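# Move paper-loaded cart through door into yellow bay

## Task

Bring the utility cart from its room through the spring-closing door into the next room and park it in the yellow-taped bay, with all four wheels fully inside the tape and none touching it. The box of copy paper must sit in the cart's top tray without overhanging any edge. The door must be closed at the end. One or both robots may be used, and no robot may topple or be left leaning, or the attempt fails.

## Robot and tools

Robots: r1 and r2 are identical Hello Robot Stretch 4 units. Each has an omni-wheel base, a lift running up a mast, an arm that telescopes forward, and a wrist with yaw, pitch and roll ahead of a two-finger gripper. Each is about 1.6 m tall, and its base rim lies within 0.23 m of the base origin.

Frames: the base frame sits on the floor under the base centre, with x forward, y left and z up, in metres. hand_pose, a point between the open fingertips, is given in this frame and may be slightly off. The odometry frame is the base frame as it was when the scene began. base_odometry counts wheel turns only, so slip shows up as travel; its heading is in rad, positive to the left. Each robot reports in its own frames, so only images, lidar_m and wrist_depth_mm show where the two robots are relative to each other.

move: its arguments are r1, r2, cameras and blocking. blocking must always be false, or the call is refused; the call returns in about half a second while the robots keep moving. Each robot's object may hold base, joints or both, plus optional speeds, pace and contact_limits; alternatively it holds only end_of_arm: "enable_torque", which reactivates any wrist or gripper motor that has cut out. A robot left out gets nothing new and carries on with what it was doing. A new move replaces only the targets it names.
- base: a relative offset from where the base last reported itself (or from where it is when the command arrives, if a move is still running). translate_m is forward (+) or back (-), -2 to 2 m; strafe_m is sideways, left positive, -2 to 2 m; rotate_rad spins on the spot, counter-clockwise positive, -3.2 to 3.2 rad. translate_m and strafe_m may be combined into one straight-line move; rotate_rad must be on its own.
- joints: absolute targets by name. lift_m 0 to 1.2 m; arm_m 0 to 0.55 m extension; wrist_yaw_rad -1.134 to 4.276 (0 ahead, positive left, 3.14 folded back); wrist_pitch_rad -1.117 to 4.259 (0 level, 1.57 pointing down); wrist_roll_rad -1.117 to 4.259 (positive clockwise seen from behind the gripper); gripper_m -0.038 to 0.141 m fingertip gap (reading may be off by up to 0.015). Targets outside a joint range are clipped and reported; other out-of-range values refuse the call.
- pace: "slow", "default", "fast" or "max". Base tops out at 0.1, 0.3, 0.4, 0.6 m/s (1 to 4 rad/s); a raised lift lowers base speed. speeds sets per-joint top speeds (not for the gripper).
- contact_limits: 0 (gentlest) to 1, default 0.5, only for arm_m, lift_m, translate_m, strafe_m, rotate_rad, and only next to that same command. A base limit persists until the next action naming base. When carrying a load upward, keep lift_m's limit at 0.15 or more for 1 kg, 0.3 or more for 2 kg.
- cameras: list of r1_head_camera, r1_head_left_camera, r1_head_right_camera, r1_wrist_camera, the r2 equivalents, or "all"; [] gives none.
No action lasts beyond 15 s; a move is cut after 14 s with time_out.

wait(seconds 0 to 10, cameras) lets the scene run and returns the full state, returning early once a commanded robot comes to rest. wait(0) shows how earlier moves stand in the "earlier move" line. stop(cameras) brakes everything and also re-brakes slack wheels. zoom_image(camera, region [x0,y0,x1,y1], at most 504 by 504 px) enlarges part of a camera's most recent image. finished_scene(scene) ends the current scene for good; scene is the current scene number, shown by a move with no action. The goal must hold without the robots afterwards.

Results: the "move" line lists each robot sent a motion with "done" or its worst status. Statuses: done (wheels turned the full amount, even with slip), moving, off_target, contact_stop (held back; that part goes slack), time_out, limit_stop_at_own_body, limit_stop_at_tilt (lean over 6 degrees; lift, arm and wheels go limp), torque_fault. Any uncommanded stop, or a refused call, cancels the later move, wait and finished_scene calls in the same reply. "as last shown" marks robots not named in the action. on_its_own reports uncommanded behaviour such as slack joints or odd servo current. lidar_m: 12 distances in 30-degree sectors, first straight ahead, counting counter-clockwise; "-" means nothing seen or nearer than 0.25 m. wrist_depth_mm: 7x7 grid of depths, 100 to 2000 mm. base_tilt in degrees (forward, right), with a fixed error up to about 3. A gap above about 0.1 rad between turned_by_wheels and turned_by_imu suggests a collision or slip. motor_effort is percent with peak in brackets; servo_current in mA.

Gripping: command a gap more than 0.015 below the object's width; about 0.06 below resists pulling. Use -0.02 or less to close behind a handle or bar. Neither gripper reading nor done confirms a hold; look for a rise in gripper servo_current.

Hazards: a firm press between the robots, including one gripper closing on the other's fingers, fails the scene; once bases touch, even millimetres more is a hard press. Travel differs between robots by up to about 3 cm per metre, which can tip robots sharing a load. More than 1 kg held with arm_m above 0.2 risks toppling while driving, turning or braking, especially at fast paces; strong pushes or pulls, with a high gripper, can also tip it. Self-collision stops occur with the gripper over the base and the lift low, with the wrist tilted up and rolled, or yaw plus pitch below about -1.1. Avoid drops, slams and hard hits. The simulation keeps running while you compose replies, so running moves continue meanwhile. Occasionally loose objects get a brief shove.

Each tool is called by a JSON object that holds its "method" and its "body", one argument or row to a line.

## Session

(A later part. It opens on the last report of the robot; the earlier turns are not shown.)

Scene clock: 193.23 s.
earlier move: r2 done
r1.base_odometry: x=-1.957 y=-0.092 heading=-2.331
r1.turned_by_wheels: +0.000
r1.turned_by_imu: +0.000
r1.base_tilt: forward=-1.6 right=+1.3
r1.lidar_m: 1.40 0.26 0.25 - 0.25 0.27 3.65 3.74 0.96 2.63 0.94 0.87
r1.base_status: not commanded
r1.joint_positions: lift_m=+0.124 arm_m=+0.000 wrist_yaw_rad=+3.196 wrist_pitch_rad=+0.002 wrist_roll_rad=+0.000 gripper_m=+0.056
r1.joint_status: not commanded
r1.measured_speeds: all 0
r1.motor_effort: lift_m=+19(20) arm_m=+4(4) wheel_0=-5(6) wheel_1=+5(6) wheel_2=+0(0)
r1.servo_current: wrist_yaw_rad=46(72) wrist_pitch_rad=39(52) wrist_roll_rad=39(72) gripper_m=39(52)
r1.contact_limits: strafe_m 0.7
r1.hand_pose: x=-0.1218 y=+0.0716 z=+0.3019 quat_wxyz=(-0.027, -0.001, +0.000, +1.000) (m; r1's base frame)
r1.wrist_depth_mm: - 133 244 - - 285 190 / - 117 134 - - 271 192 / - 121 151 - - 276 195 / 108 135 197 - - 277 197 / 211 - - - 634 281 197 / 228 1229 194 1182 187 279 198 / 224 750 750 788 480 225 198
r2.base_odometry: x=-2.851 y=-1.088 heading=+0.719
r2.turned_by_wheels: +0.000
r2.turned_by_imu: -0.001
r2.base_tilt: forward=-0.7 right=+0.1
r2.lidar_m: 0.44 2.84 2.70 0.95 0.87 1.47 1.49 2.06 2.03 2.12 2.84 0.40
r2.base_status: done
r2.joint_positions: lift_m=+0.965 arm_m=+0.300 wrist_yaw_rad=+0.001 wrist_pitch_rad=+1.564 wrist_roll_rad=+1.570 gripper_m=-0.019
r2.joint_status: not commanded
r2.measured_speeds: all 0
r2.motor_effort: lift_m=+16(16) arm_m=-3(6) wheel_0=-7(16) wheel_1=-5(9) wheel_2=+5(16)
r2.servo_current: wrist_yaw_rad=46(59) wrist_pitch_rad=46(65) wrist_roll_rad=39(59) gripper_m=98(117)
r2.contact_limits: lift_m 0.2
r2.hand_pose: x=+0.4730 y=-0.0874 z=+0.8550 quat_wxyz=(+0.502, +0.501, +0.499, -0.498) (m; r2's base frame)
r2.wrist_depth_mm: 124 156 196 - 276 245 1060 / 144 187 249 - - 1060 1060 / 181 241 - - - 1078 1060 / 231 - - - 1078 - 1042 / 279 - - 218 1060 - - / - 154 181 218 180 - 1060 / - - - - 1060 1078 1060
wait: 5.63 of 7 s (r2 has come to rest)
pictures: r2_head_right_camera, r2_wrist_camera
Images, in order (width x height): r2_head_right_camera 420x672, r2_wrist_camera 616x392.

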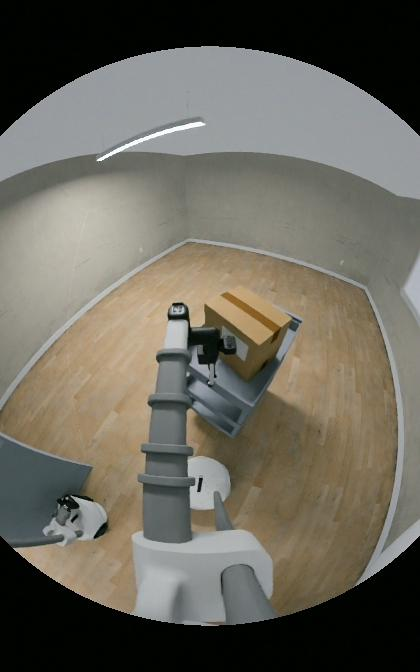

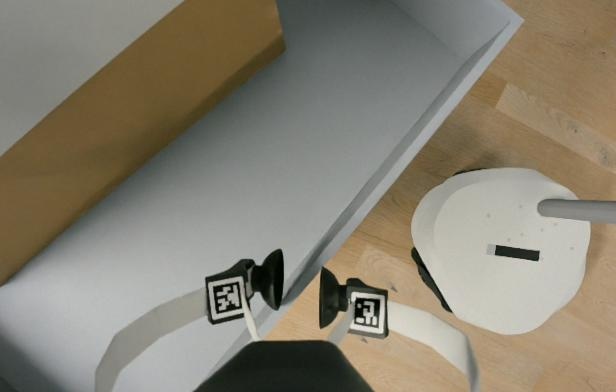

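{"method": "move", "body": {
  "r2": {"base":{"translate_m":-0.32,"strafe_m":0.13},"pace":"slow"},
  "blocking": false
}}

{"method": "wait", "body": {
  "seconds": 5
}}

{"method": "move", "body": {
  "r2": {"base":{"rotate_rad":-0.4},"joints":{"wrist_roll_rad":1.3},"pace":"slow"},
  "blocking": false
}}

{"method": "wait", "body": {
  "seconds": 2.5,
  "cameras": ["r2_head_right_camera","r2_wrist_camera","r2_head_left_camera"]
}}

Scene clock: 212.10 s.
move: r2 moving
r1: as last shown
r1.lidar_m: 1.38 0.28 0.25 - 0.25 0.28 3.66 3.73 0.99 2.66 0.91 0.86
r1.motor_effort: lift_m=+19(20) arm_m=+4(4) wheel_0=-5(6) wheel_1=+6(6) wheel_2=+0(0)
r1.servo_current: wrist_yaw_rad=46(65) wrist_pitch_rad=46(46) wrist_roll_rad=33(59) gripper_m=39(46)
r1.contact_limits: strafe_m 0.7
r1.wrist_depth_mm: - 134 243 - - 289 190 / - 117 134 - - 271 193 / - 121 151 - - 274 195 / 108 135 196 - - 277 197 / 211 - - - 640 279 197 / 228 1205 193 1182 187 281 197 / 224 759 759 788 473 224 198
r2.base_odometry: x=-2.864 y=-1.093 heading=+0.718
r2.turned_by_wheels: -0.001
r2.turned_by_imu: -0.001
r2.base_tilt: forward=-0.7 right=+0.1
r2.lidar_m: 0.47 2.86 2.70 0.95 0.87 1.46 1.53 2.01 2.03 2.09 2.83 0.42
r2.base_status: translate_m moving; strafe_m moving
r2.joint_positions: lift_m=+0.965 arm_m=+0.300 wrist_yaw_rad=+0.001 wrist_pitch_rad=+1.564 wrist_roll_rad=+1.570 gripper_m=-0.019
r2.joint_status: not commanded
r2.measured_speeds: translate_m=-0.049 strafe_m=+0.020 rotate_rad=+0.000 lift_m=+0.000 arm_m=+0.000 wrist_yaw_rad=+0.000 wrist_pitch_rad=+0.000 wrist_roll_rad=+0.001
r2.motor_effort: lift_m=+16(16) arm_m=-4(4) wheel_0=-12(16) wheel_1=-6(7) wheel_2=+8(9)
r2.servo_current: wrist_yaw_rad=39(59) wrist_pitch_rad=39(52) wrist_roll_rad=46(52) gripper_m=104(111)
r2.contact_limits: lift_m 0.2
r2.hand_pose: x=+0.4730 y=-0.0874 z=+0.8550 quat_wxyz=(+0.502, +0.501, +0.499, -0.498) (m; r2's base frame)
r2.wrist_depth_mm: 127 165 208 - 282 241 1060 / 155 202 260 - - 1042 1042 / 184 250 - - - 1060 1025 / 232 286 - - 1042 - 1042 / 291 - - 218 1078 - - / - 158 180 205 179 - 1042 / - - - - - - 1060

Scene clock: 216.27 s.
earlier move: r2 done
r1.base_odometry: x=-1.957 y=-0.092 heading=-2.331
r1.turned_by_wheels: +0.000
r1.turned_by_imu: +0.000
r1.base_tilt: forward=-1.6 right=+1.3
r1.lidar_m: 5.21 0.28 0.25 - 0.25 0.29 3.66 3.72 0.97 2.68 0.63 0.68
r1.base_status: not commanded
r1.joint_positions: lift_m=+0.124 arm_m=+0.000 wrist_yaw_rad=+3.196 wrist_pitch_rad=+0.002 wrist_roll_rad=+0.000 gripper_m=+0.056
r1.joint_status: not commanded
r1.measured_speeds: all 0
r1.motor_effort: lift_m=+19(20) arm_m=+4(4) wheel_0=-5(6) wheel_1=+6(6) wheel_2=+0(0)
r1.servo_current: wrist_yaw_rad=52(65) wrist_pitch_rad=46(52) wrist_roll_rad=52(72) gripper_m=46(46)
r1.contact_limits: strafe_m 0.7
r1.hand_pose: x=-0.1218 y=+0.0716 z=+0.3019 quat_wxyz=(-0.027, -0.001, +0.000, +1.000) (m; r1's base frame)
r1.wrist_depth_mm: - 134 244 - - 287 190 / - 117 134 - - 271 193 / - 121 152 - - 274 195 / 108 135 196 - - 278 197 / 211 - - - 627 279 198 / 227 1182 193 1182 188 279 198 / 224 759 750 798 477 224 198
r2.base_odometry: x=-3.177 y=-1.201 heading=+0.718
r2.turned_by_wheels: +0.000
r2.turned_by_imu: -0.003
r2.base_tilt: forward=-0.7 right=+0.1
r2.lidar_m: 0.46 2.85 0.88 0.65 0.69 1.13 1.17 1.54 1.99 2.08 2.75 0.35
r2.base_status: done
r2.joint_positions: lift_m=+0.965 arm_m=+0.300 wrist_yaw_rad=+0.000 wrist_pitch_rad=+1.567 wrist_roll_rad=+1.571 gripper_m=-0.019
r2.joint_status: not commanded
r2.measured_speeds: all 0
r2.motor_effort: lift_m=+16(16) arm_m=-4(4) wheel_0=-10(19) wheel_1=-7(10) wheel_2=+0(9)
r2.servo_current: wrist_yaw_rad=46(59) wrist_pitch_rad=39(52) wrist_roll_rad=46(65) gripper_m=104(111)
r2.contact_limits: lift_m 0.2
r2.hand_pose: x=+0.4721 y=-0.0874 z=+0.8549 quat_wxyz=(+0.501, +0.501, +0.499, -0.499) (m; r2's base frame)
r2.wrist_depth_mm: 125 153 185 229 - 254 1042 / 157 192 247 - - 263 1060 / 201 256 - - - 1060 1042 / 266 - - - - - 1060 / - - - - 1060 - - / - - 180 220 181 - 1078 / - - - - 1078 1060 1060
wait: 4.17 of 5 s (r2 has come to rest)

Scene clock: 216.77 s.
move: r2 moving
r1: as last shown
r1.lidar_m: 5.21 0.28 0.25 - 0.25 0.26 3.64 3.76 0.98 2.67 0.62 0.68
r1.servo_current: wrist_yaw_rad=52(59) wrist_pitch_rad=46(52) wrist_roll_rad=65(65) gripper_m=46(46)
r1.contact_limits: strafe_m 0.7
r1.wrist_depth_mm: - 134 244 - - 287 191 / - 117 134 - - 268 193 / - 121 151 - - 276 194 / 108 135 196 - - 277 197 / 211 - - - 640 279 198 / 228 1205 193 1205 187 279 198 / 223 750 768 798 473 224 198
r2.base_odometry: x=-3.177 y=-1.200 heading=+0.596
r2.turned_by_wheels: -0.122
r2.turned_by_imu: -0.117
r2.base_tilt: forward=-0.7 right=+0.1
r2.lidar_m: 0.43 3.02 2.71 0.66 0.66 4.07 1.13 1.43 1.97 2.03 2.52 0.37
r2.base_status: rotate_rad moving
r2.joint_positions: lift_m=+0.965 arm_m=+0.300 wrist_yaw_rad=+0.000 wrist_pitch_rad=+1.570 wrist_roll_rad=+1.315 gripper_m=-0.019
r2.joint_status: wrist_roll_rad moving
r2.measured_speeds: translate_m=+0.000 strafe_m=-0.002 rotate_rad=-0.479 lift_m=+0.000 arm_m=-0.001 wrist_yaw_rad=-0.004 wrist_pitch_rad=+0.023 wrist_roll_rad=-0.347
r2.motor_effort: lift_m=+16(16) arm_m=+4(4) wheel_0=+21(21) wheel_1=+10(11) wheel_2=+14(14)
r2.servo_current: wrist_yaw_rad=46(52) wrist_pitch_rad=39(46) wrist_roll_rad=85(98) gripper_m=111(111)
r2.contact_limits: lift_m 0.2
r2.hand_pose: x=+0.4710 y=-0.0874 z=+0.8549 quat_wxyz=(+0.560, +0.432, +0.560, -0.432) (m; r2's base frame)
r2.wrist_depth_mm: 112 126 156 183 - 241 1060 / 138 166 214 252 - 253 223 / 196 242 - - - - 236 / 272 - - - - - 1078 / - - - - - - 820 / - - 182 200 185 - 1078 / - - - - 178 136 1078

Scene clock: 217.83 s.
earlier move: r2 done
r1.base_odometry: x=-1.957 y=-0.092 heading=-2.331
r1.turned_by_wheels: +0.000
r1.turned_by_imu: +0.000
r1.base_tilt: forward=-1.6 right=+1.3
r1.lidar_m: 5.21 0.26 0.25 - 0.25 0.26 3.66 3.71 0.99 2.66 0.62 0.67
r1.base_status: not commanded
r1.joint_positions: lift_m=+0.124 arm_m=+0.000 wrist_yaw_rad=+3.196 wrist_pitch_rad=+0.002 wrist_roll_rad=+0.000 gripper_m=+0.056
r1.joint_status: not commanded
r1.measured_speeds: all 0
r1.motor_effort: lift_m=+19(20) arm_m=+4(4) wheel_0=-5(6) wheel_1=+6(6) wheel_2=+0(0)
r1.servo_current: wrist_yaw_rad=65(65) wrist_pitch_rad=39(52) wrist_roll_rad=46(65) gripper_m=46(46)
r1.contact_limits: strafe_m 0.7
r1.hand_pose: x=-0.1218 y=+0.0716 z=+0.3019 quat_wxyz=(-0.027, -0.001, +0.000, +1.000) (m; r1's base frame)
r1.wrist_depth_mm: - 134 245 - - 287 191 / - 117 134 - - 270 193 / - 121 151 - - 274 195 / 108 135 197 - - 277 197 / 212 - - - 627 279 197 / 228 1205 195 1182 187 281 197 / 224 768 750 809 477 225 198
r2.base_odometry: x=-3.177 y=-1.201 heading=+0.318
r2.turned_by_wheels: -0.278
r2.turned_by_imu: -0.269
r2.base_tilt: forward=-0.6 right=+0.1
r2.lidar_m: 0.45 0.54 2.76 0.88 0.63 0.76 1.13 1.16 1.78 1.99 2.16 0.43
r2.base_status: done
r2.joint_positions: lift_m=+0.965 arm_m=+0.300 wrist_yaw_rad=+0.000 wrist_pitch_rad=+1.571 wrist_roll_rad=+1.303 gripper_m=-0.019
r2.joint_status: all done
r2.measured_speeds: all 0
r2.motor_effort: lift_m=+16(16) arm_m=+7(9) wheel_0=+1(27) wheel_1=+3(12) wheel_2=+4(17)
r2.servo_current: wrist_yaw_rad=46(59) wrist_pitch_rad=39(46) wrist_roll_rad=46(98) gripper_m=98(111)
r2.contact_limits: lift_m 0.2
r2.hand_pose: x=+0.4706 y=-0.0874 z=+0.8549 quat_wxyz=(+0.562, +0.429, +0.562, -0.429) (m; r2's base frame)
r2.wrist_depth_mm: 124 166 213 - 265 1060 1060 / 145 195 265 - - 1042 1060 / 167 231 - - 1060 1060 1060 / 196 263 - - 1060 1078 1060 / 235 - - 217 1078 - 1060 / 272 - 181 207 179 - 1078 / - - - - - - 1060
wait: 1.07 of 2.5 s (r2 has come to rest)
pictures: r2_head_left_camera, r2_head_right_camera, r2_wrist_camera
Images, in order (width x height): r2_head_left_camera 420x672, r2_head_right_camera 420x672, r2_wrist_camera 616x392.

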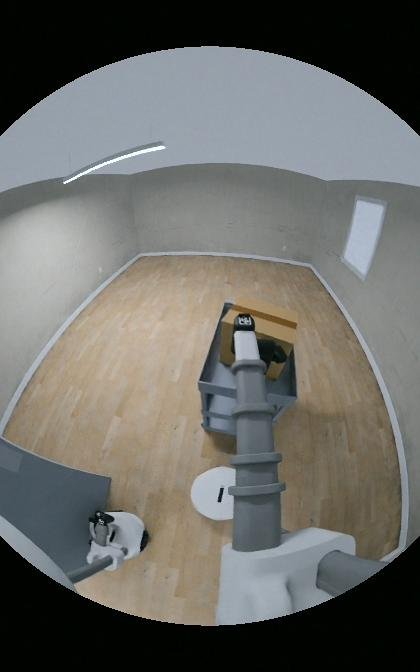

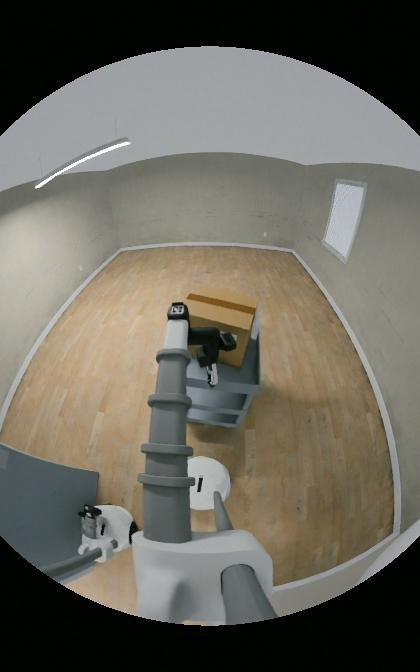

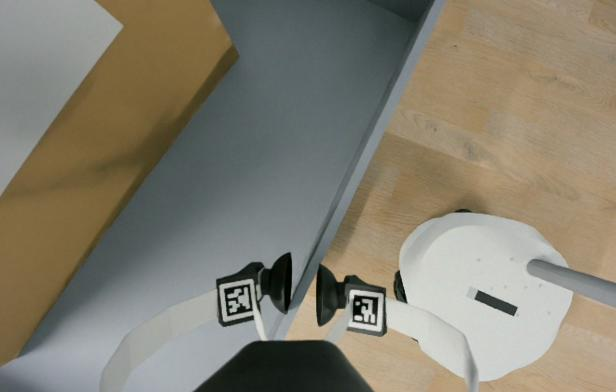

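{"method": "move", "body": {
  "r2": {"base":{"translate_m":-0.40,"strafe_m":0.08},"joints":{"wrist_roll_rad":1.72},"pace":"slow"},
  "blocking": false
}}

{"method": "wait", "body": {
  "seconds": 6,
  "cameras": ["r1_head_left_camera","r1_head_right_camera","r2_head_left_camera","r2_head_right_camera","r2_wrist_camera"]
}}

Scene clock: 230.90 s.
move: r2 moving
r1: as last shown
r1.lidar_m: 5.23 0.29 0.25 - 0.25 0.26 3.65 3.74 0.97 2.67 0.63 0.67
r1.servo_current: wrist_yaw_rad=59(65) wrist_pitch_rad=39(52) wrist_roll_rad=59(59) gripper_m=46(46)
r1.contact_limits: strafe_m 0.7
r1.wrist_depth_mm: - 134 244 - - 289 190 / - 117 134 - - 270 193 / - 121 152 - - 274 195 / 108 134 196 - - 277 196 / 211 - - - 627 281 198 / 227 1229 193 1182 187 279 198 / 224 759 750 788 477 224 198
r2.base_odometry: x=-3.190 y=-1.202 heading=+0.317
r2.turned_by_wheels: -0.001
r2.turned_by_imu: +0.000
r2.base_tilt: forward=-0.7 right=+0.0
r2.lidar_m: 0.47 0.57 2.78 0.86 0.65 0.74 1.12 1.18 1.77 2.00 2.16 0.46
r2.base_status: translate_m moving; strafe_m moving
r2.joint_positions: lift_m=+0.965 arm_m=+0.300 wrist_yaw_rad=+0.000 wrist_pitch_rad=+1.569 wrist_roll_rad=+1.642 gripper_m=-0.019
r2.joint_status: wrist_roll_rad moving
r2.measured_speeds: translate_m=-0.048 strafe_m=+0.010 rotate_rad=-0.001 lift_m=+0.000 arm_m=+0.000 wrist_yaw_rad=+0.000 wrist_pitch_rad=-0.017 wrist_roll_rad=+0.838
r2.motor_effort: lift_m=+16(16) arm_m=+5(7) wheel_0=-11(11) wheel_1=-7(7) wheel_2=+9(11)
r2.servo_current: wrist_yaw_rad=52(52) wrist_pitch_rad=39(46) wrist_roll_rad=98(98) gripper_m=98(104)
r2.contact_limits: lift_m 0.2
r2.hand_pose: x=+0.4714 y=-0.0874 z=+0.8549 quat_wxyz=(+0.482, +0.518, +0.481, -0.517) (m; r2's base frame)
r2.wrist_depth_mm: 155 - - - 1060 1078 1042 / 173 223 - - 1078 1060 1060 / 179 251 - - 1078 1060 1060 / 199 259 - 1060 1060 - 798 / 208 278 - 220 1060 - - / 229 276 182 198 182 - 1042 / 248 - - - - 1060 1060

Scene clock: 235.73 s.
earlier move: r2 done
r1.base_odometry: x=-1.957 y=-0.092 heading=-2.331
r1.turned_by_wheels: +0.000
r1.turned_by_imu: +0.000
r1.base_tilt: forward=-1.6 right=+1.3
r1.lidar_m: 5.21 0.27 0.25 - 0.25 0.29 3.67 3.74 0.98 0.41 0.42 0.81
r1.base_status: not commanded
r1.joint_positions: lift_m=+0.124 arm_m=+0.000 wrist_yaw_rad=+3.196 wrist_pitch_rad=+0.002 wrist_roll_rad=+0.000 gripper_m=+0.056
r1.joint_status: not commanded
r1.measured_speeds: all 0
r1.motor_effort: lift_m=+20(20) arm_m=+4(4) wheel_0=-5(6) wheel_1=+6(6) wheel_2=+0(0)
r1.servo_current: wrist_yaw_rad=59(72) wrist_pitch_rad=46(52) wrist_roll_rad=52(65) gripper_m=39(52)
r1.contact_limits: strafe_m 0.7
r1.hand_pose: x=-0.1218 y=+0.0716 z=+0.3019 quat_wxyz=(-0.027, -0.001, +0.000, +1.000) (m; r1's base frame)
r1.wrist_depth_mm: - 134 243 - - 287 190 / - 117 134 - - 272 193 / - 121 151 - - 274 195 / 108 135 196 - - 276 196 / 211 - - - 627 279 198 / 228 1205 194 1205 187 279 197 / 224 750 759 788 477 224 198
r2.base_odometry: x=-3.582 y=-1.249 heading=+0.317
r2.turned_by_wheels: +0.000
r2.turned_by_imu: -0.002
r2.base_tilt: forward=-0.7 right=+0.1
r2.lidar_m: 0.45 3.54 0.85 0.42 0.47 3.75 0.73 0.79 1.14 2.04 2.20 0.45
r2.base_status: done
r2.joint_positions: lift_m=+0.965 arm_m=+0.300 wrist_yaw_rad=+0.003 wrist_pitch_rad=+1.562 wrist_roll_rad=+1.719 gripper_m=-0.019
r2.joint_status: all done
r2.measured_speeds: all 0
r2.motor_effort: lift_m=+16(16) arm_m=-4(7) wheel_0=-11(18) wheel_1=-5(9) wheel_2=+3(15)
r2.servo_current: wrist_yaw_rad=39(59) wrist_pitch_rad=52(72) wrist_roll_rad=46(98) gripper_m=104(111)
r2.contact_limits: lift_m 0.2
r2.hand_pose: x=+0.4736 y=-0.0874 z=+0.8550 quat_wxyz=(+0.464, +0.537, +0.460, -0.533) (m; r2's base frame)
r2.wrist_depth_mm: 204 268 - 1078 1060 1060 1078 / 216 272 - 1098 1060 1060 1042 / 226 286 - 1078 1060 1042 1060 / 234 290 - 1098 1060 - - / 242 - - 218 1060 - - / 253 293 183 201 180 1060 1060 / 246 - - - - 1060 1060
wait: 4.83 of 6 s (r2 has come to rest)
pictures: r1_head_left_camera, r1_head_right_camera, r2_head_left_camera, r2_head_right_camera, r2_wrist_camera
Images, in order (width x height): r1_head_left_camera 420x672, r1_head_right_camera 420x672, r2_head_left_camera 420x672, r2_head_right_camera 420x672, r2_wrist_camera 616x392.

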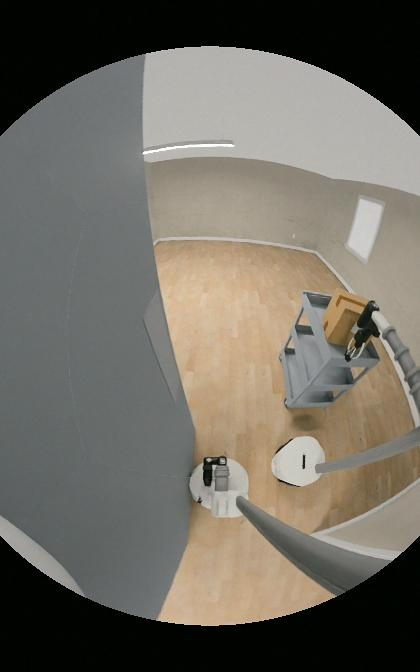

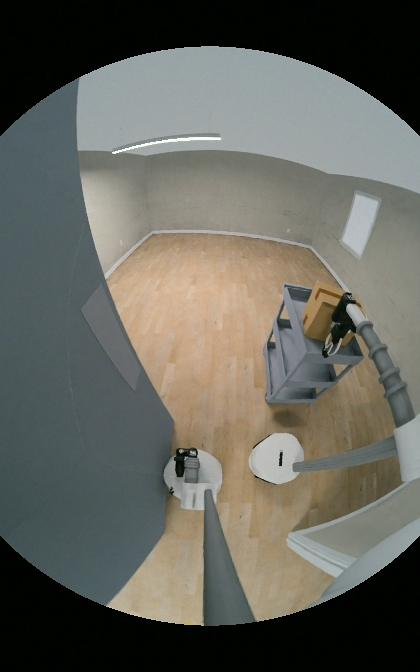

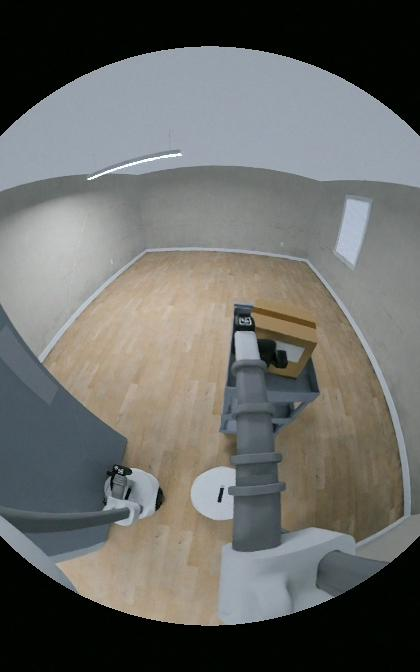

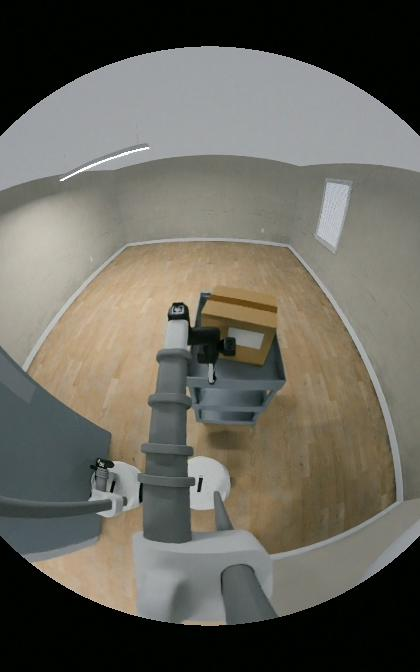

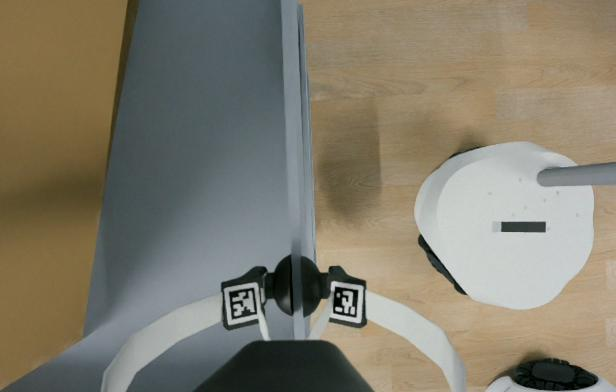

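{"method": "move", "body": {
  "r2": {"base":{"translate_m":-0.245,"strafe_m":0.06},"pace":"slow"},
  "blocking": false
}}

{"method": "wait", "body": {
  "seconds": 5,
  "cameras": ["r1_head_right_camera","r2_head_left_camera","r2_wrist_camera"]
}}

Scene clock: 251.93 s.
move: r2 moving
r1: as last shown
r1.lidar_m: 5.22 0.27 0.25 - 0.25 0.28 3.66 3.72 0.98 0.41 0.42 0.82
r1.motor_effort: lift_m=+20(20) arm_m=+4(4) wheel_0=-5(5) wheel_1=+6(6) wheel_2=+0(0)
r1.servo_current: wrist_yaw_rad=46(65) wrist_pitch_rad=39(46) wrist_roll_rad=46(65) gripper_m=39(46)
r1.contact_limits: strafe_m 0.7
r1.wrist_depth_mm: - 134 243 - - 287 191 / - 117 134 - - 271 193 / - 121 151 - - 276 195 / 108 135 196 - - 276 197 / 211 - - - 634 279 198 / 227 1205 194 1205 187 279 198 / 224 750 759 788 477 225 198
r2.base_odometry: x=-3.595 y=-1.250 heading=+0.316
r2.turned_by_wheels: -0.001
r2.turned_by_imu: -0.001
r2.base_tilt: forward=-0.7 right=+0.1
r2.lidar_m: 0.46 3.52 0.83 0.42 0.46 3.76 0.71 0.76 1.13 2.05 2.21 0.46
r2.base_status: translate_m moving; strafe_m moving
r2.joint_positions: lift_m=+0.965 arm_m=+0.300 wrist_yaw_rad=+0.003 wrist_pitch_rad=+1.562 wrist_roll_rad=+1.719 gripper_m=-0.019
r2.joint_status: not commanded
r2.measured_speeds: translate_m=-0.049 strafe_m=+0.012 rotate_rad=+0.000 lift_m=+0.000 arm_m=+0.000 wrist_yaw_rad=+0.000 wrist_pitch_rad=+0.000 wrist_roll_rad=+0.000
r2.motor_effort: lift_m=+16(16) arm_m=-4(4) wheel_0=-15(18) wheel_1=-9(9) wheel_2=+10(11)
r2.servo_current: wrist_yaw_rad=52(59) wrist_pitch_rad=52(59) wrist_roll_rad=52(59) gripper_m=104(104)
r2.contact_limits: lift_m 0.2
r2.hand_pose: x=+0.4736 y=-0.0874 z=+0.8550 quat_wxyz=(+0.464, +0.537, +0.460, -0.533) (m; r2's base frame)
r2.wrist_depth_mm: 211 270 - 1060 1060 1060 1025 / 224 281 - 1078 1060 1060 1060 / 228 289 - 1078 1060 1042 1060 / 241 293 - 1078 1060 - - / 250 - - 1060 1025 - - / 258 158 182 193 180 1042 1042 / 253 - - - - 1042 1042

Scene clock: 255.20 s.
earlier move: r2 done
r1.base_odometry: x=-1.957 y=-0.092 heading=-2.331
r1.turned_by_wheels: +0.000
r1.turned_by_imu: +0.000
r1.base_tilt: forward=-1.6 right=+1.3
r1.lidar_m: 5.20 0.29 0.25 - 0.25 0.29 3.63 3.74 0.36 0.35 0.55 0.88
r1.base_status: not commanded
r1.joint_positions: lift_m=+0.124 arm_m=+0.000 wrist_yaw_rad=+3.196 wrist_pitch_rad=+0.002 wrist_roll_rad=+0.000 gripper_m=+0.056
r1.joint_status: not commanded
r1.measured_speeds: all 0
r1.motor_effort: lift_m=+20(20) arm_m=+4(4) wheel_0=-6(6) wheel_1=+6(6) wheel_2=+0(0)
r1.servo_current: wrist_yaw_rad=46(78) wrist_pitch_rad=39(52) wrist_roll_rad=39(72) gripper_m=46(46)
r1.contact_limits: strafe_m 0.7
r1.hand_pose: x=-0.1218 y=+0.0716 z=+0.3019 quat_wxyz=(-0.027, -0.001, +0.000, +1.000) (m; r1's base frame)
r1.wrist_depth_mm: - 134 244 - - 289 190 / - 117 134 - - 272 193 / - 121 152 - - 274 195 / 108 135 196 - - 276 196 / 211 - - - 634 278 198 / 228 1255 193 1205 188 281 198 / 225 768 750 788 477 225 198
r2.base_odometry: x=-3.833 y=-1.269 heading=+0.316
r2.turned_by_wheels: +0.000
r2.turned_by_imu: -0.002
r2.base_tilt: forward=-0.7 right=+0.1
r2.lidar_m: 0.47 3.51 0.39 0.37 0.81 3.49 3.43 0.53 0.76 2.08 0.66 0.47
r2.base_status: done
r2.joint_positions: lift_m=+0.965 arm_m=+0.300 wrist_yaw_rad=+0.003 wrist_pitch_rad=+1.562 wrist_roll_rad=+1.719 gripper_m=-0.019
r2.joint_status: not commanded
r2.measured_speeds: all 0
r2.motor_effort: lift_m=+16(16) arm_m=-4(4) wheel_0=-12(18) wheel_1=-7(10) wheel_2=+4(11)
r2.servo_current: wrist_yaw_rad=39(65) wrist_pitch_rad=46(59) wrist_roll_rad=52(59) gripper_m=104(111)
r2.contact_limits: lift_m 0.2
r2.hand_pose: x=+0.4736 y=-0.0874 z=+0.8550 quat_wxyz=(+0.464, +0.537, +0.460, -0.533) (m; r2's base frame)
r2.wrist_depth_mm: 248 - - 1060 1060 1060 1042 / 259 - - 1060 1078 1060 1042 / 266 - - 1078 1060 1060 1042 / 259 - - 1078 1060 - - / - - - 218 1042 - - / 252 236 183 200 177 1060 1060 / 1078 1098 1078 - - 976 1042
wait: 3.27 of 5 s (r2 has come to rest)
pictures: r1_head_right_camera, r2_head_left_camera, r2_wrist_camera
Images, in order (width x height): r1_head_right_camera 420x672, r2_head_left_camera 420x672, r2_wrist_camera 616x392.

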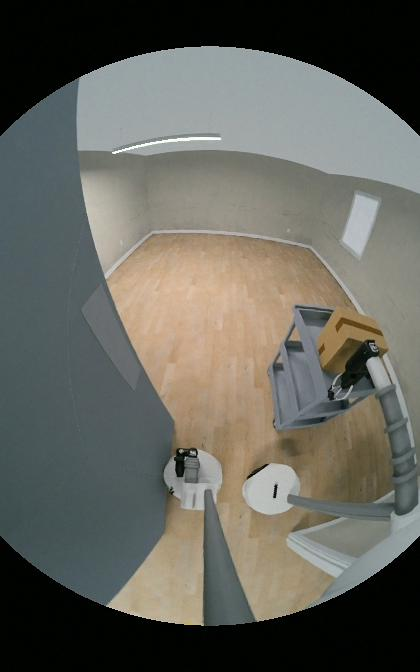

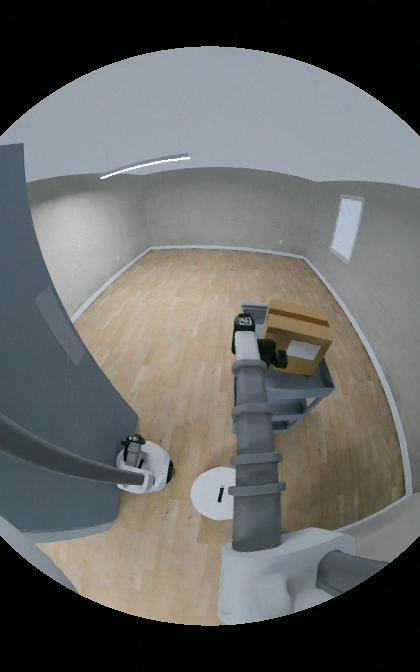

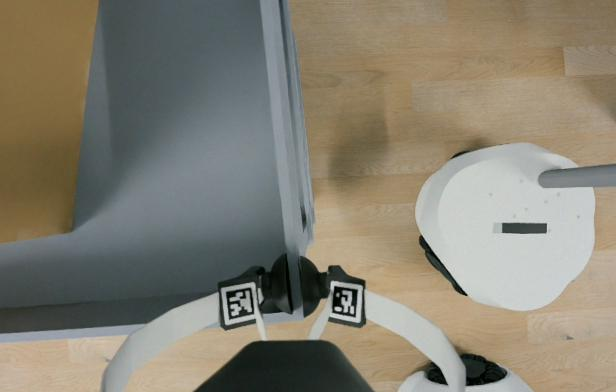

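{"method": "move", "body": {
  "r2": {"joints":{"gripper_m":0.08}},
  "blocking": false
}}

{"method": "wait", "body": {
  "seconds": 2
}}

{"method": "move", "body": {
  "r2": {"base":{"strafe_m":-0.19},"pace":"slow"},
  "blocking": false
}}

{"method": "wait", "body": {
  "seconds": 4,
  "cameras": ["r1_head_right_camera","r2_head_right_camera","r2_wrist_camera"]
}}

Scene clock: 275.37 s.
move: r2 moving
r1: as last shown
r1.base_tilt: forward=-1.6 right=+1.2
r1.lidar_m: 5.21 0.28 0.25 - 0.25 0.27 3.66 3.73 0.38 0.37 0.55 0.89
r1.motor_effort: lift_m=+19(20) arm_m=+4(4) wheel_0=-5(6) wheel_1=+6(6) wheel_2=+0(0)
r1.servo_current: wrist_yaw_rad=52(59) wrist_pitch_rad=39(46) wrist_roll_rad=46(59) gripper_m=33(46)
r1.contact_limits: strafe_m 0.7
r1.wrist_depth_mm: - 134 243 - - 286 191 / - 117 134 - - 270 193 / - 121 151 - - 273 195 / 108 135 196 - - 277 197 / 211 - - - 634 281 197 / 227 1255 193 1205 188 279 198 / 224 768 750 798 477 224 198
r2.base_odometry: x=-3.833 y=-1.269 heading=+0.316
r2.turned_by_wheels: +0.000
r2.turned_by_imu: +0.001
r2.base_tilt: forward=-0.7 right=+0.1
r2.lidar_m: 0.46 3.49 0.37 0.40 0.82 3.50 3.45 0.53 0.74 2.08 0.64 0.49
r2.base_status: not commanded
r2.joint_positions: lift_m=+0.965 arm_m=+0.300 wrist_yaw_rad=+0.003 wrist_pitch_rad=+1.562 wrist_roll_rad=+1.719 gripper_m=+0.005
r2.joint_status: gripper_m moving
r2.measured_speeds: all 0
r2.motor_effort: lift_m=+16(16) arm_m=-4(4) wheel_0=-12(12) wheel_1=-7(7) wheel_2=+4(4)
r2.servo_current: wrist_yaw_rad=46(52) wrist_pitch_rad=46(52) wrist_roll_rad=46(52) gripper_m=104(104)
r2.contact_limits: lift_m 0.2
r2.hand_pose: x=+0.4736 y=-0.0874 z=+0.8550 quat_wxyz=(+0.464, +0.537, +0.460, -0.533) (m; r2's base frame)
r2.wrist_depth_mm: 248 - - 1078 1060 1060 1060 / 257 - - 1078 1042 1060 1078 / 263 - - 1060 1060 1060 1060 / 257 - - 1078 1078 - - / - - - 220 1060 - - / 250 236 190 204 183 1060 1060 / 1098 1098 1078 - - - 1060

Scene clock: 276.60 s.
earlier move: r2 done
r1.base_odometry: x=-1.957 y=-0.092 heading=-2.331
r1.turned_by_wheels: +0.000
r1.turned_by_imu: +0.000
r1.base_tilt: forward=-1.6 right=+1.3
r1.lidar_m: 5.21 0.28 0.25 - 0.25 0.28 3.64 3.73 0.37 0.36 0.54 0.89
r1.base_status: not commanded
r1.joint_positions: lift_m=+0.124 arm_m=+0.000 wrist_yaw_rad=+3.196 wrist_pitch_rad=+0.002 wrist_roll_rad=+0.000 gripper_m=+0.056
r1.joint_status: not commanded
r1.measured_speeds: all 0
r1.motor_effort: lift_m=+19(20) arm_m=+4(4) wheel_0=-5(6) wheel_1=+6(6) wheel_2=+0(0)
r1.servo_current: wrist_yaw_rad=59(65) wrist_pitch_rad=46(52) wrist_roll_rad=65(78) gripper_m=39(52)
r1.contact_limits: strafe_m 0.7
r1.hand_pose: x=-0.1218 y=+0.0716 z=+0.3019 quat_wxyz=(-0.027, -0.001, +0.000, +1.000) (m; r1's base frame)
r1.wrist_depth_mm: - 134 244 - - 286 190 / - 117 134 - - 271 192 / - 121 151 - - 276 195 / 108 135 196 - - 277 196 / 211 - - - 640 279 198 / 228 1229 193 1205 189 281 198 / 224 750 759 788 477 225 198
r2.base_odometry: x=-3.833 y=-1.269 heading=+0.316
r2.turned_by_wheels: +0.000
r2.turned_by_imu: +0.000
r2.base_tilt: forward=-0.6 right=+0.1
r2.lidar_m: 0.47 3.48 0.37 0.37 0.81 3.46 3.43 0.51 0.77 2.07 0.64 0.49
r2.base_status: not commanded
r2.joint_positions: lift_m=+0.965 arm_m=+0.300 wrist_yaw_rad=+0.002 wrist_pitch_rad=+1.568 wrist_roll_rad=+1.719 gripper_m=+0.080
r2.joint_status: all done
r2.measured_speeds: all 0
r2.motor_effort: lift_m=+16(16) arm_m=-4(4) wheel_0=-9(12) wheel_1=-6(7) wheel_2=+4(4)
r2.servo_current: wrist_yaw_rad=46(52) wrist_pitch_rad=39(52) wrist_roll_rad=46(59) gripper_m=46(117)
r2.contact_limits: lift_m 0.2
r2.hand_pose: x=+0.4719 y=-0.0874 z=+0.8549 quat_wxyz=(+0.463, +0.536, +0.461, -0.534) (m; r2's base frame)
r2.wrist_depth_mm: 265 - - 1078 1078 1078 1078 / 260 - - 1078 1060 1078 1060 / 267 - - 1078 1060 1060 1042 / 272 - - 1060 1060 - 842 / - - - 1060 1060 - - / 248 237 195 248 191 1078 1060 / 1078 1060 1060 - - - 1078
wait: 1.23 of 2 s (r2 has come to rest)

Scene clock: 277.10 s.
move: r2 moving
r1: as last shown
r1.lidar_m: 5.20 0.28 0.25 - 0.25 0.27 3.66 3.71 0.40 0.38 0.56 0.89
r1.motor_effort: lift_m=+19(20) arm_m=+4(4) wheel_0=-6(6) wheel_1=+6(6) wheel_2=+0(0)
r1.servo_current: wrist_yaw_rad=59(59) wrist_pitch_rad=39(46) wrist_roll_rad=46(52) gripper_m=46(46)
r1.contact_limits: strafe_m 0.7
r1.wrist_depth_mm: - 134 243 - - 286 190 / - 117 134 - - 270 193 / - 121 152 - - 274 195 / 108 135 196 - - 276 198 / 211 - - - 634 279 198 / 226 1255 193 1182 187 282 198 / 224 750 768 778 477 224 198
r2.base_odometry: x=-3.829 y=-1.282 heading=+0.316
r2.turned_by_wheels: +0.000
r2.turned_by_imu: +0.000
r2.base_tilt: forward=-0.6 right=+0.1
r2.lidar_m: 0.47 3.49 0.40 0.39 0.83 3.49 0.59 0.52 0.75 2.05 0.65 0.48
r2.base_status: strafe_m moving
r2.joint_positions: lift_m=+0.965 arm_m=+0.300 wrist_yaw_rad=+0.002 wrist_pitch_rad=+1.568 wrist_roll_rad=+1.719 gripper_m=+0.080
r2.joint_status: not commanded
r2.measured_speeds: translate_m=+0.000 strafe_m=-0.056 rotate_rad=-0.001 lift_m=+0.000 arm_m=+0.000 wrist_yaw_rad=+0.000 wrist_pitch_rad=+0.000 wrist_roll_rad=+0.000
r2.motor_effort: lift_m=+16(16) arm_m=-4(4) wheel_0=+8(11) wheel_1=-8(10) wheel_2=+1(3)
r2.servo_current: wrist_yaw_rad=39(59) wrist_pitch_rad=46(46) wrist_roll_rad=52(59) gripper_m=46(59)
r2.contact_limits: lift_m 0.2
r2.hand_pose: x=+0.4719 y=-0.0874 z=+0.8549 quat_wxyz=(+0.463, +0.536, +0.461, -0.534) (m; r2's base frame)
r2.wrist_depth_mm: 260 - - 1078 1060 1078 1078 / 265 - - 1078 1060 1078 1078 / 263 - - 1078 1078 1060 1078 / 268 - - 1078 1098 - 820 / 271 - - 1078 1060 - - / - 262 195 1060 192 1078 1078 / 1078 220 1098 - - - 1060

Scene clock: 279.67 s.
earlier move: r2 done
r1.base_odometry: x=-1.957 y=-0.092 heading=-2.331
r1.turned_by_wheels: +0.000
r1.turned_by_imu: +0.000
r1.base_tilt: forward=-1.6 right=+1.3
r1.lidar_m: 5.22 0.27 0.25 - 0.25 0.27 3.67 3.73 0.56 0.54 0.71 0.88
r1.base_status: not commanded
r1.joint_positions: lift_m=+0.124 arm_m=+0.000 wrist_yaw_rad=+3.196 wrist_pitch_rad=+0.002 wrist_roll_rad=+0.000 gripper_m=+0.056
r1.joint_status: not commanded
r1.measured_speeds: all 0
r1.motor_effort: lift_m=+19(20) arm_m=+4(4) wheel_0=-5(6) wheel_1=+6(6) wheel_2=+0(0)
r1.servo_current: wrist_yaw_rad=59(65) wrist_pitch_rad=39(46) wrist_roll_rad=46(72) gripper_m=39(46)
r1.contact_limits: strafe_m 0.7
r1.hand_pose: x=-0.1218 y=+0.0716 z=+0.3019 quat_wxyz=(-0.027, -0.001, +0.000, +1.000) (m; r1's base frame)
r1.wrist_depth_mm: - 134 243 - - 287 190 / - 117 134 - - 270 192 / - 121 152 - - 273 195 / 108 135 196 - - 277 196 / 212 - - - 627 279 198 / 227 1205 193 1182 187 279 198 / 225 741 750 798 473 225 197
r2.base_odometry: x=-3.774 y=-1.449 heading=+0.317
r2.turned_by_wheels: +0.000
r2.turned_by_imu: +0.001
r2.base_tilt: forward=-0.6 right=+0.1
r2.lidar_m: 0.44 3.73 0.57 0.54 1.00 3.49 0.47 0.52 0.78 1.89 2.05 0.47
r2.base_status: done
r2.joint_positions: lift_m=+0.965 arm_m=+0.300 wrist_yaw_rad=+0.002 wrist_pitch_rad=+1.568 wrist_roll_rad=+1.719 gripper_m=+0.080
r2.joint_status: not commanded
r2.measured_speeds: all 0
r2.motor_effort: lift_m=+16(16) arm_m=-4(4) wheel_0=+5(12) wheel_1=-3(10) wheel_2=+0(3)
r2.servo_current: wrist_yaw_rad=65(65) wrist_pitch_rad=39(46) wrist_roll_rad=46(59) gripper_m=52(59)
r2.contact_limits: lift_m 0.2
r2.hand_pose: x=+0.4719 y=-0.0874 z=+0.8549 quat_wxyz=(+0.463, +0.536, +0.461, -0.534) (m; r2's base frame)
r2.wrist_depth_mm: 192 - - 1078 1078 1078 1078 / 204 262 - 1078 1078 1060 1078 / 211 271 - 1078 1060 1078 1060 / 216 276 - 1078 1060 - 820 / 212 285 - 1060 1098 - - / 215 - 187 1078 191 1078 1098 / 229 157 - - 1060 1060 1078
wait: 2.57 of 4 s (r2 has come to rest)
pictures: r1_head_right_camera, r2_head_right_camera, r2_wrist_camera
Images, in order (width x height): r1_head_right_camera 420x672, r2_head_right_camera 420x672, r2_wrist_camera 616x392.

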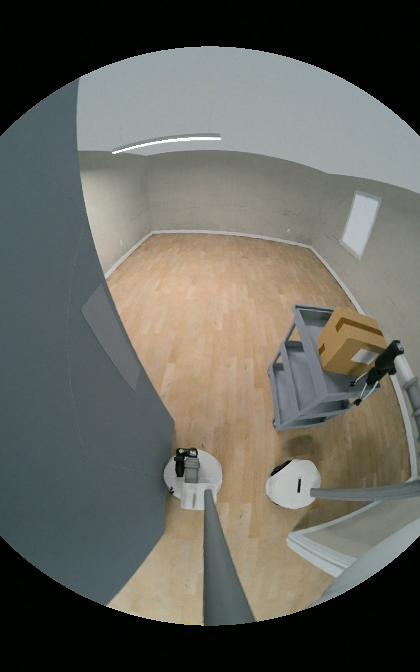

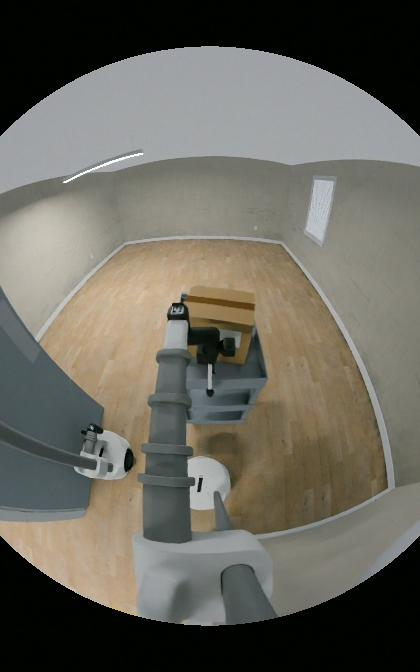

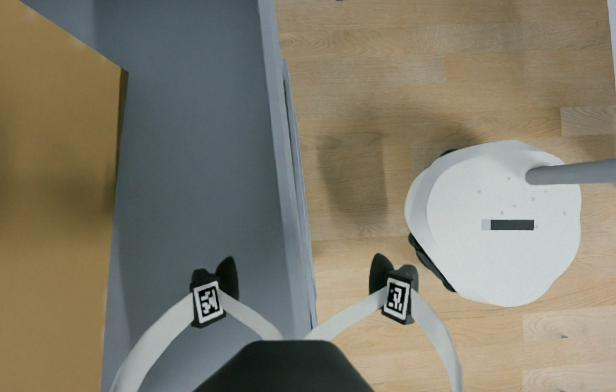

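{"method": "move", "body": {
  "r2": {"joints":{"gripper_m":-0.038}},
  "blocking": false
}}

{"method": "wait", "body": {
  "seconds": 2.5
}}

{"method": "move", "body": {
  "r2": {"base":{"translate_m":-0.25,"strafe_m":0.17},"pace":"slow"},
  "blocking": false
}}

{"method": "wait", "body": {
  "seconds": 5,
  "cameras": ["r1_head_right_camera","r2_head_right_camera","r2_wrist_camera"]
}}

Scene clock: 292.87 s.
move: r2 moving
r1: as last shown
r1.base_tilt: forward=-1.6 right=+1.2
r1.lidar_m: 5.21 0.27 0.25 - 0.25 0.29 3.65 3.76 0.58 0.54 0.72 0.87
r1.servo_current: wrist_yaw_rad=52(65) wrist_pitch_rad=46(52) wrist_roll_rad=52(59) gripper_m=46(46)
r1.contact_limits: strafe_m 0.7
r1.wrist_depth_mm: - 134 244 - - 287 190 / - 117 134 - - 271 193 / - 121 151 - - 274 195 / 108 135 196 - - 277 197 / 211 - - - 640 279 197 / 227 1255 193 1205 187 281 198 / 224 759 750 788 473 225 198
r2.base_odometry: x=-3.774 y=-1.449 heading=+0.317
r2.turned_by_wheels: +0.000
r2.turned_by_imu: +0.000
r2.base_tilt: forward=-0.7 right=+0.1
r2.lidar_m: 0.45 3.76 0.57 0.55 0.99 3.50 0.48 0.52 0.77 1.89 2.04 0.48
r2.base_status: not commanded
r2.joint_positions: lift_m=+0.965 arm_m=+0.300 wrist_yaw_rad=+0.002 wrist_pitch_rad=+1.568 wrist_roll_rad=+1.719 gripper_m=+0.062
r2.joint_status: gripper_m moving
r2.measured_speeds: all 0
r2.motor_effort: lift_m=+16(16) arm_m=-4(4) wheel_0=+5(6) wheel_1=-3(3) wheel_2=+0(1)
r2.servo_current: wrist_yaw_rad=52(52) wrist_pitch_rad=46(46) wrist_roll_rad=52(52) gripper_m=117(117)
r2.contact_limits: lift_m 0.2
r2.hand_pose: x=+0.4719 y=-0.0874 z=+0.8549 quat_wxyz=(+0.463, +0.536, +0.461, -0.534) (m; r2's base frame)
r2.wrist_depth_mm: 192 - - 1078 1078 1060 1078 / 204 262 - 1060 1060 1078 1078 / 211 268 - 1078 1078 1060 1078 / 216 276 - 1078 1078 - 820 / 212 283 - 1060 1060 - - / 215 271 190 1078 191 1060 1060 / 230 138 - - - 1078 1098

Scene clock: 294.20 s.
earlier move: r2 done
r1.base_odometry: x=-1.957 y=-0.092 heading=-2.331
r1.turned_by_wheels: +0.000
r1.turned_by_imu: +0.000
r1.base_tilt: forward=-1.6 right=+1.3
r1.lidar_m: 5.19 0.30 0.25 - 0.25 0.28 3.66 3.71 0.60 0.53 0.68 0.85
r1.base_status: not commanded
r1.joint_positions: lift_m=+0.124 arm_m=+0.000 wrist_yaw_rad=+3.196 wrist_pitch_rad=+0.002 wrist_roll_rad=+0.000 gripper_m=+0.056
r1.joint_status: not commanded
r1.measured_speeds: all 0
r1.motor_effort: lift_m=+19(20) arm_m=+4(4) wheel_0=-6(6) wheel_1=+6(6) wheel_2=+0(0)
r1.servo_current: wrist_yaw_rad=52(72) wrist_pitch_rad=39(52) wrist_roll_rad=65(78) gripper_m=39(52)
r1.contact_limits: strafe_m 0.7
r1.hand_pose: x=-0.1218 y=+0.0716 z=+0.3019 quat_wxyz=(-0.027, -0.001, +0.000, +1.000) (m; r1's base frame)
r1.wrist_depth_mm: - 133 244 - - 286 190 / - 117 134 - - 271 193 / - 121 152 - - 273 195 / 108 135 196 - - 277 196 / 211 - - - 640 281 198 / 228 1205 194 1182 187 281 197 / 224 759 750 798 477 224 198
r2.base_odometry: x=-3.774 y=-1.449 heading=+0.317
r2.turned_by_wheels: +0.000
r2.turned_by_imu: +0.000
r2.base_tilt: forward=-0.7 right=+0.0
r2.lidar_m: 0.45 3.72 0.57 0.56 0.98 3.51 0.45 0.51 0.78 1.89 2.04 0.47
r2.base_status: not commanded
r2.joint_positions: lift_m=+0.965 arm_m=+0.300 wrist_yaw_rad=+0.002 wrist_pitch_rad=+1.568 wrist_roll_rad=+1.719 gripper_m=-0.036
r2.joint_status: all done
r2.measured_speeds: all 0
r2.motor_effort: lift_m=+17(17) arm_m=-4(4) wheel_0=+5(6) wheel_1=-3(4) wheel_2=-1(1)
r2.servo_current: wrist_yaw_rad=52(59) wrist_pitch_rad=46(46) wrist_roll_rad=52(59) gripper_m=150(254)
r2.contact_limits: lift_m 0.2
r2.hand_pose: x=+0.4719 y=-0.0874 z=+0.8549 quat_wxyz=(+0.463, +0.536, +0.461, -0.534) (m; r2's base frame)
r2.wrist_depth_mm: 187 - - 1060 1060 1042 1042 / 195 255 - 1078 1060 1025 1078 / 206 273 - 1098 1042 1060 1060 / 211 271 - 1042 1060 - - / 209 276 - 215 1060 - - / 212 281 181 199 177 1060 1060 / 226 271 - - 1060 1098 1060
wait: 1.33 of 2.5 s (r2 has come to rest)

Scene clock: 294.70 s.
move: r2 moving
r1: as last shown
r1.lidar_m: 5.22 0.29 0.25 - 0.25 0.30 3.66 3.74 0.55 0.53 0.70 0.86
r1.motor_effort: lift_m=+19(20) arm_m=+4(4) wheel_0=-5(6) wheel_1=+6(6) wheel_2=+0(0)
r1.servo_current: wrist_yaw_rad=46(52) wrist_pitch_rad=46(52) wrist_roll_rad=52(65) gripper_m=33(39)
r1.contact_limits: strafe_m 0.7
r1.wrist_depth_mm: - 134 244 - - 289 190 / - 117 134 - - 271 193 / - 121 151 - - 274 195 / 108 135 196 - - 276 196 / 211 - - - 634 279 196 / 226 1229 193 1182 188 279 198 / 224 750 759 788 480 225 198
r2.base_odometry: x=-3.787 y=-1.446 heading=+0.317
r2.turned_by_wheels: +0.000
r2.turned_by_imu: +0.000
r2.base_tilt: forward=-0.6 right=+0.1
r2.lidar_m: 0.46 3.73 0.56 0.55 1.00 3.50 0.47 0.51 0.78 1.89 2.04 0.48
r2.base_status: translate_m moving; strafe_m moving
r2.joint_positions: lift_m=+0.965 arm_m=+0.300 wrist_yaw_rad=+0.002 wrist_pitch_rad=+1.568 wrist_roll_rad=+1.719 gripper_m=-0.036
r2.joint_status: not commanded
r2.measured_speeds: translate_m=-0.044 strafe_m=+0.030 rotate_rad=+0.001 lift_m=+0.000 arm_m=+0.000 wrist_yaw_rad=+0.000 wrist_pitch_rad=-0.005 wrist_roll_rad=+0.000
r2.motor_effort: lift_m=+17(17) arm_m=-4(4) wheel_0=-11(12) wheel_1=+4(6) wheel_2=+9(10)
r2.servo_current: wrist_yaw_rad=46(52) wrist_pitch_rad=33(46) wrist_roll_rad=46(59) gripper_m=150(150)
r2.contact_limits: lift_m 0.2
r2.hand_pose: x=+0.4720 y=-0.0874 z=+0.8549 quat_wxyz=(+0.463, +0.536, +0.461, -0.534) (m; r2's base frame)
r2.wrist_depth_mm: 196 - - 1060 1060 1060 1042 / 202 265 - 1060 1060 1060 1042 / 213 273 - 1078 1078 1060 1025 / 221 278 - 1078 1042 - - / 225 287 - 1078 1060 - - / 221 273 180 197 178 1060 1078 / 224 145 - - - 1060 1060

Scene clock: 298.40 s.
earlier move: r2 done
r1.base_odometry: x=-1.957 y=-0.092 heading=-2.331
r1.turned_by_wheels: +0.000
r1.turned_by_imu: +0.000
r1.base_tilt: forward=-1.6 right=+1.3
r1.lidar_m: 5.22 0.27 0.25 - 0.25 0.27 3.65 0.56 0.49 0.53 0.49 0.88
r1.base_status: not commanded
r1.joint_positions: lift_m=+0.124 arm_m=+0.000 wrist_yaw_rad=+3.196 wrist_pitch_rad=+0.002 wrist_roll_rad=+0.000 gripper_m=+0.056
r1.joint_status: not commanded
r1.measured_speeds: all 0
r1.motor_effort: lift_m=+20(20) arm_m=+4(4) wheel_0=-5(6) wheel_1=+6(6) wheel_2=+0(0)
r1.servo_current: wrist_yaw_rad=46(72) wrist_pitch_rad=39(52) wrist_roll_rad=39(65) gripper_m=33(52)
r1.contact_limits: strafe_m 0.7
r1.hand_pose: x=-0.1218 y=+0.0716 z=+0.3019 quat_wxyz=(-0.027, -0.001, +0.000, +1.000) (m; r1's base frame)
r1.wrist_depth_mm: - 133 245 - - 289 191 / - 117 134 - - 270 192 / - 121 152 - - 273 195 / 108 135 196 - - 277 196 / 211 - - - 634 279 197 / 228 1205 193 1182 187 281 198 / 224 750 750 788 473 225 197
r2.base_odometry: x=-4.064 y=-1.365 heading=+0.317
r2.turned_by_wheels: +0.000
r2.turned_by_imu: -0.002
r2.base_tilt: forward=-0.7 right=+0.1
r2.lidar_m: 0.46 0.55 0.48 0.79 0.90 3.25 3.20 0.28 0.36 1.35 2.18 0.45
r2.base_status: done
r2.joint_positions: lift_m=+0.965 arm_m=+0.300 wrist_yaw_rad=+0.001 wrist_pitch_rad=+1.568 wrist_roll_rad=+1.720 gripper_m=-0.036
r2.joint_status: not commanded
r2.measured_speeds: all 0
r2.motor_effort: lift_m=+17(17) arm_m=-3(4) wheel_0=-8(19) wheel_1=+2(6) wheel_2=+4(11)
r2.servo_current: wrist_yaw_rad=39(59) wrist_pitch_rad=39(46) wrist_roll_rad=39(59) gripper_m=124(150)
r2.contact_limits: lift_m 0.2
r2.hand_pose: x=+0.4717 y=-0.0874 z=+0.8549 quat_wxyz=(+0.462, +0.536, +0.461, -0.535) (m; r2's base frame)
r2.wrist_depth_mm: 160 221 - - 1042 1060 - / 173 236 - - 1078 1060 976 / 184 255 - - 1078 1078 1078 / 204 268 - - 1078 - 820 / 218 285 - 216 1098 - - / 242 - 180 200 178 1060 1078 / 260 - - - 1078 1098 1078
wait: 3.70 of 5 s (r2 has come to rest)
pictures: r1_head_right_camera, r2_head_right_camera, r2_wrist_camera
Images, in order (width x height): r1_head_right_camera 420x672, r2_head_right_camera 420x672, r2_wrist_camera 616x392.

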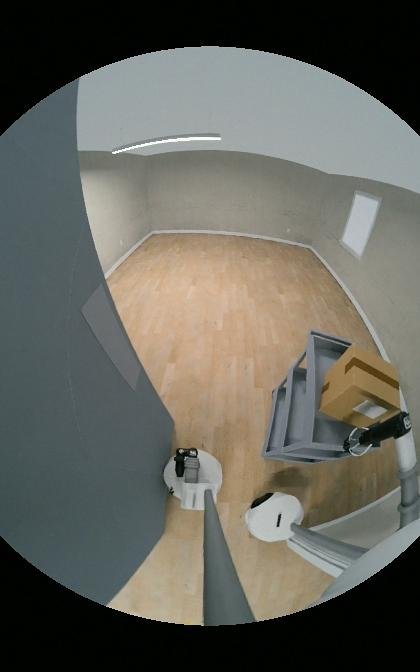

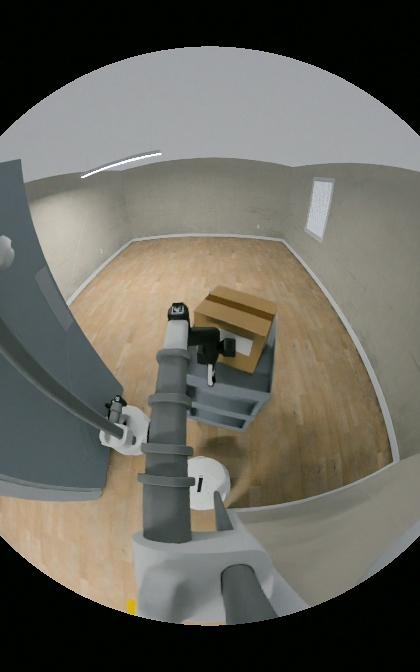

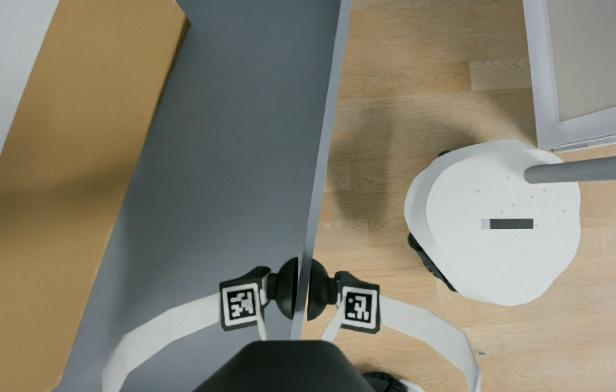

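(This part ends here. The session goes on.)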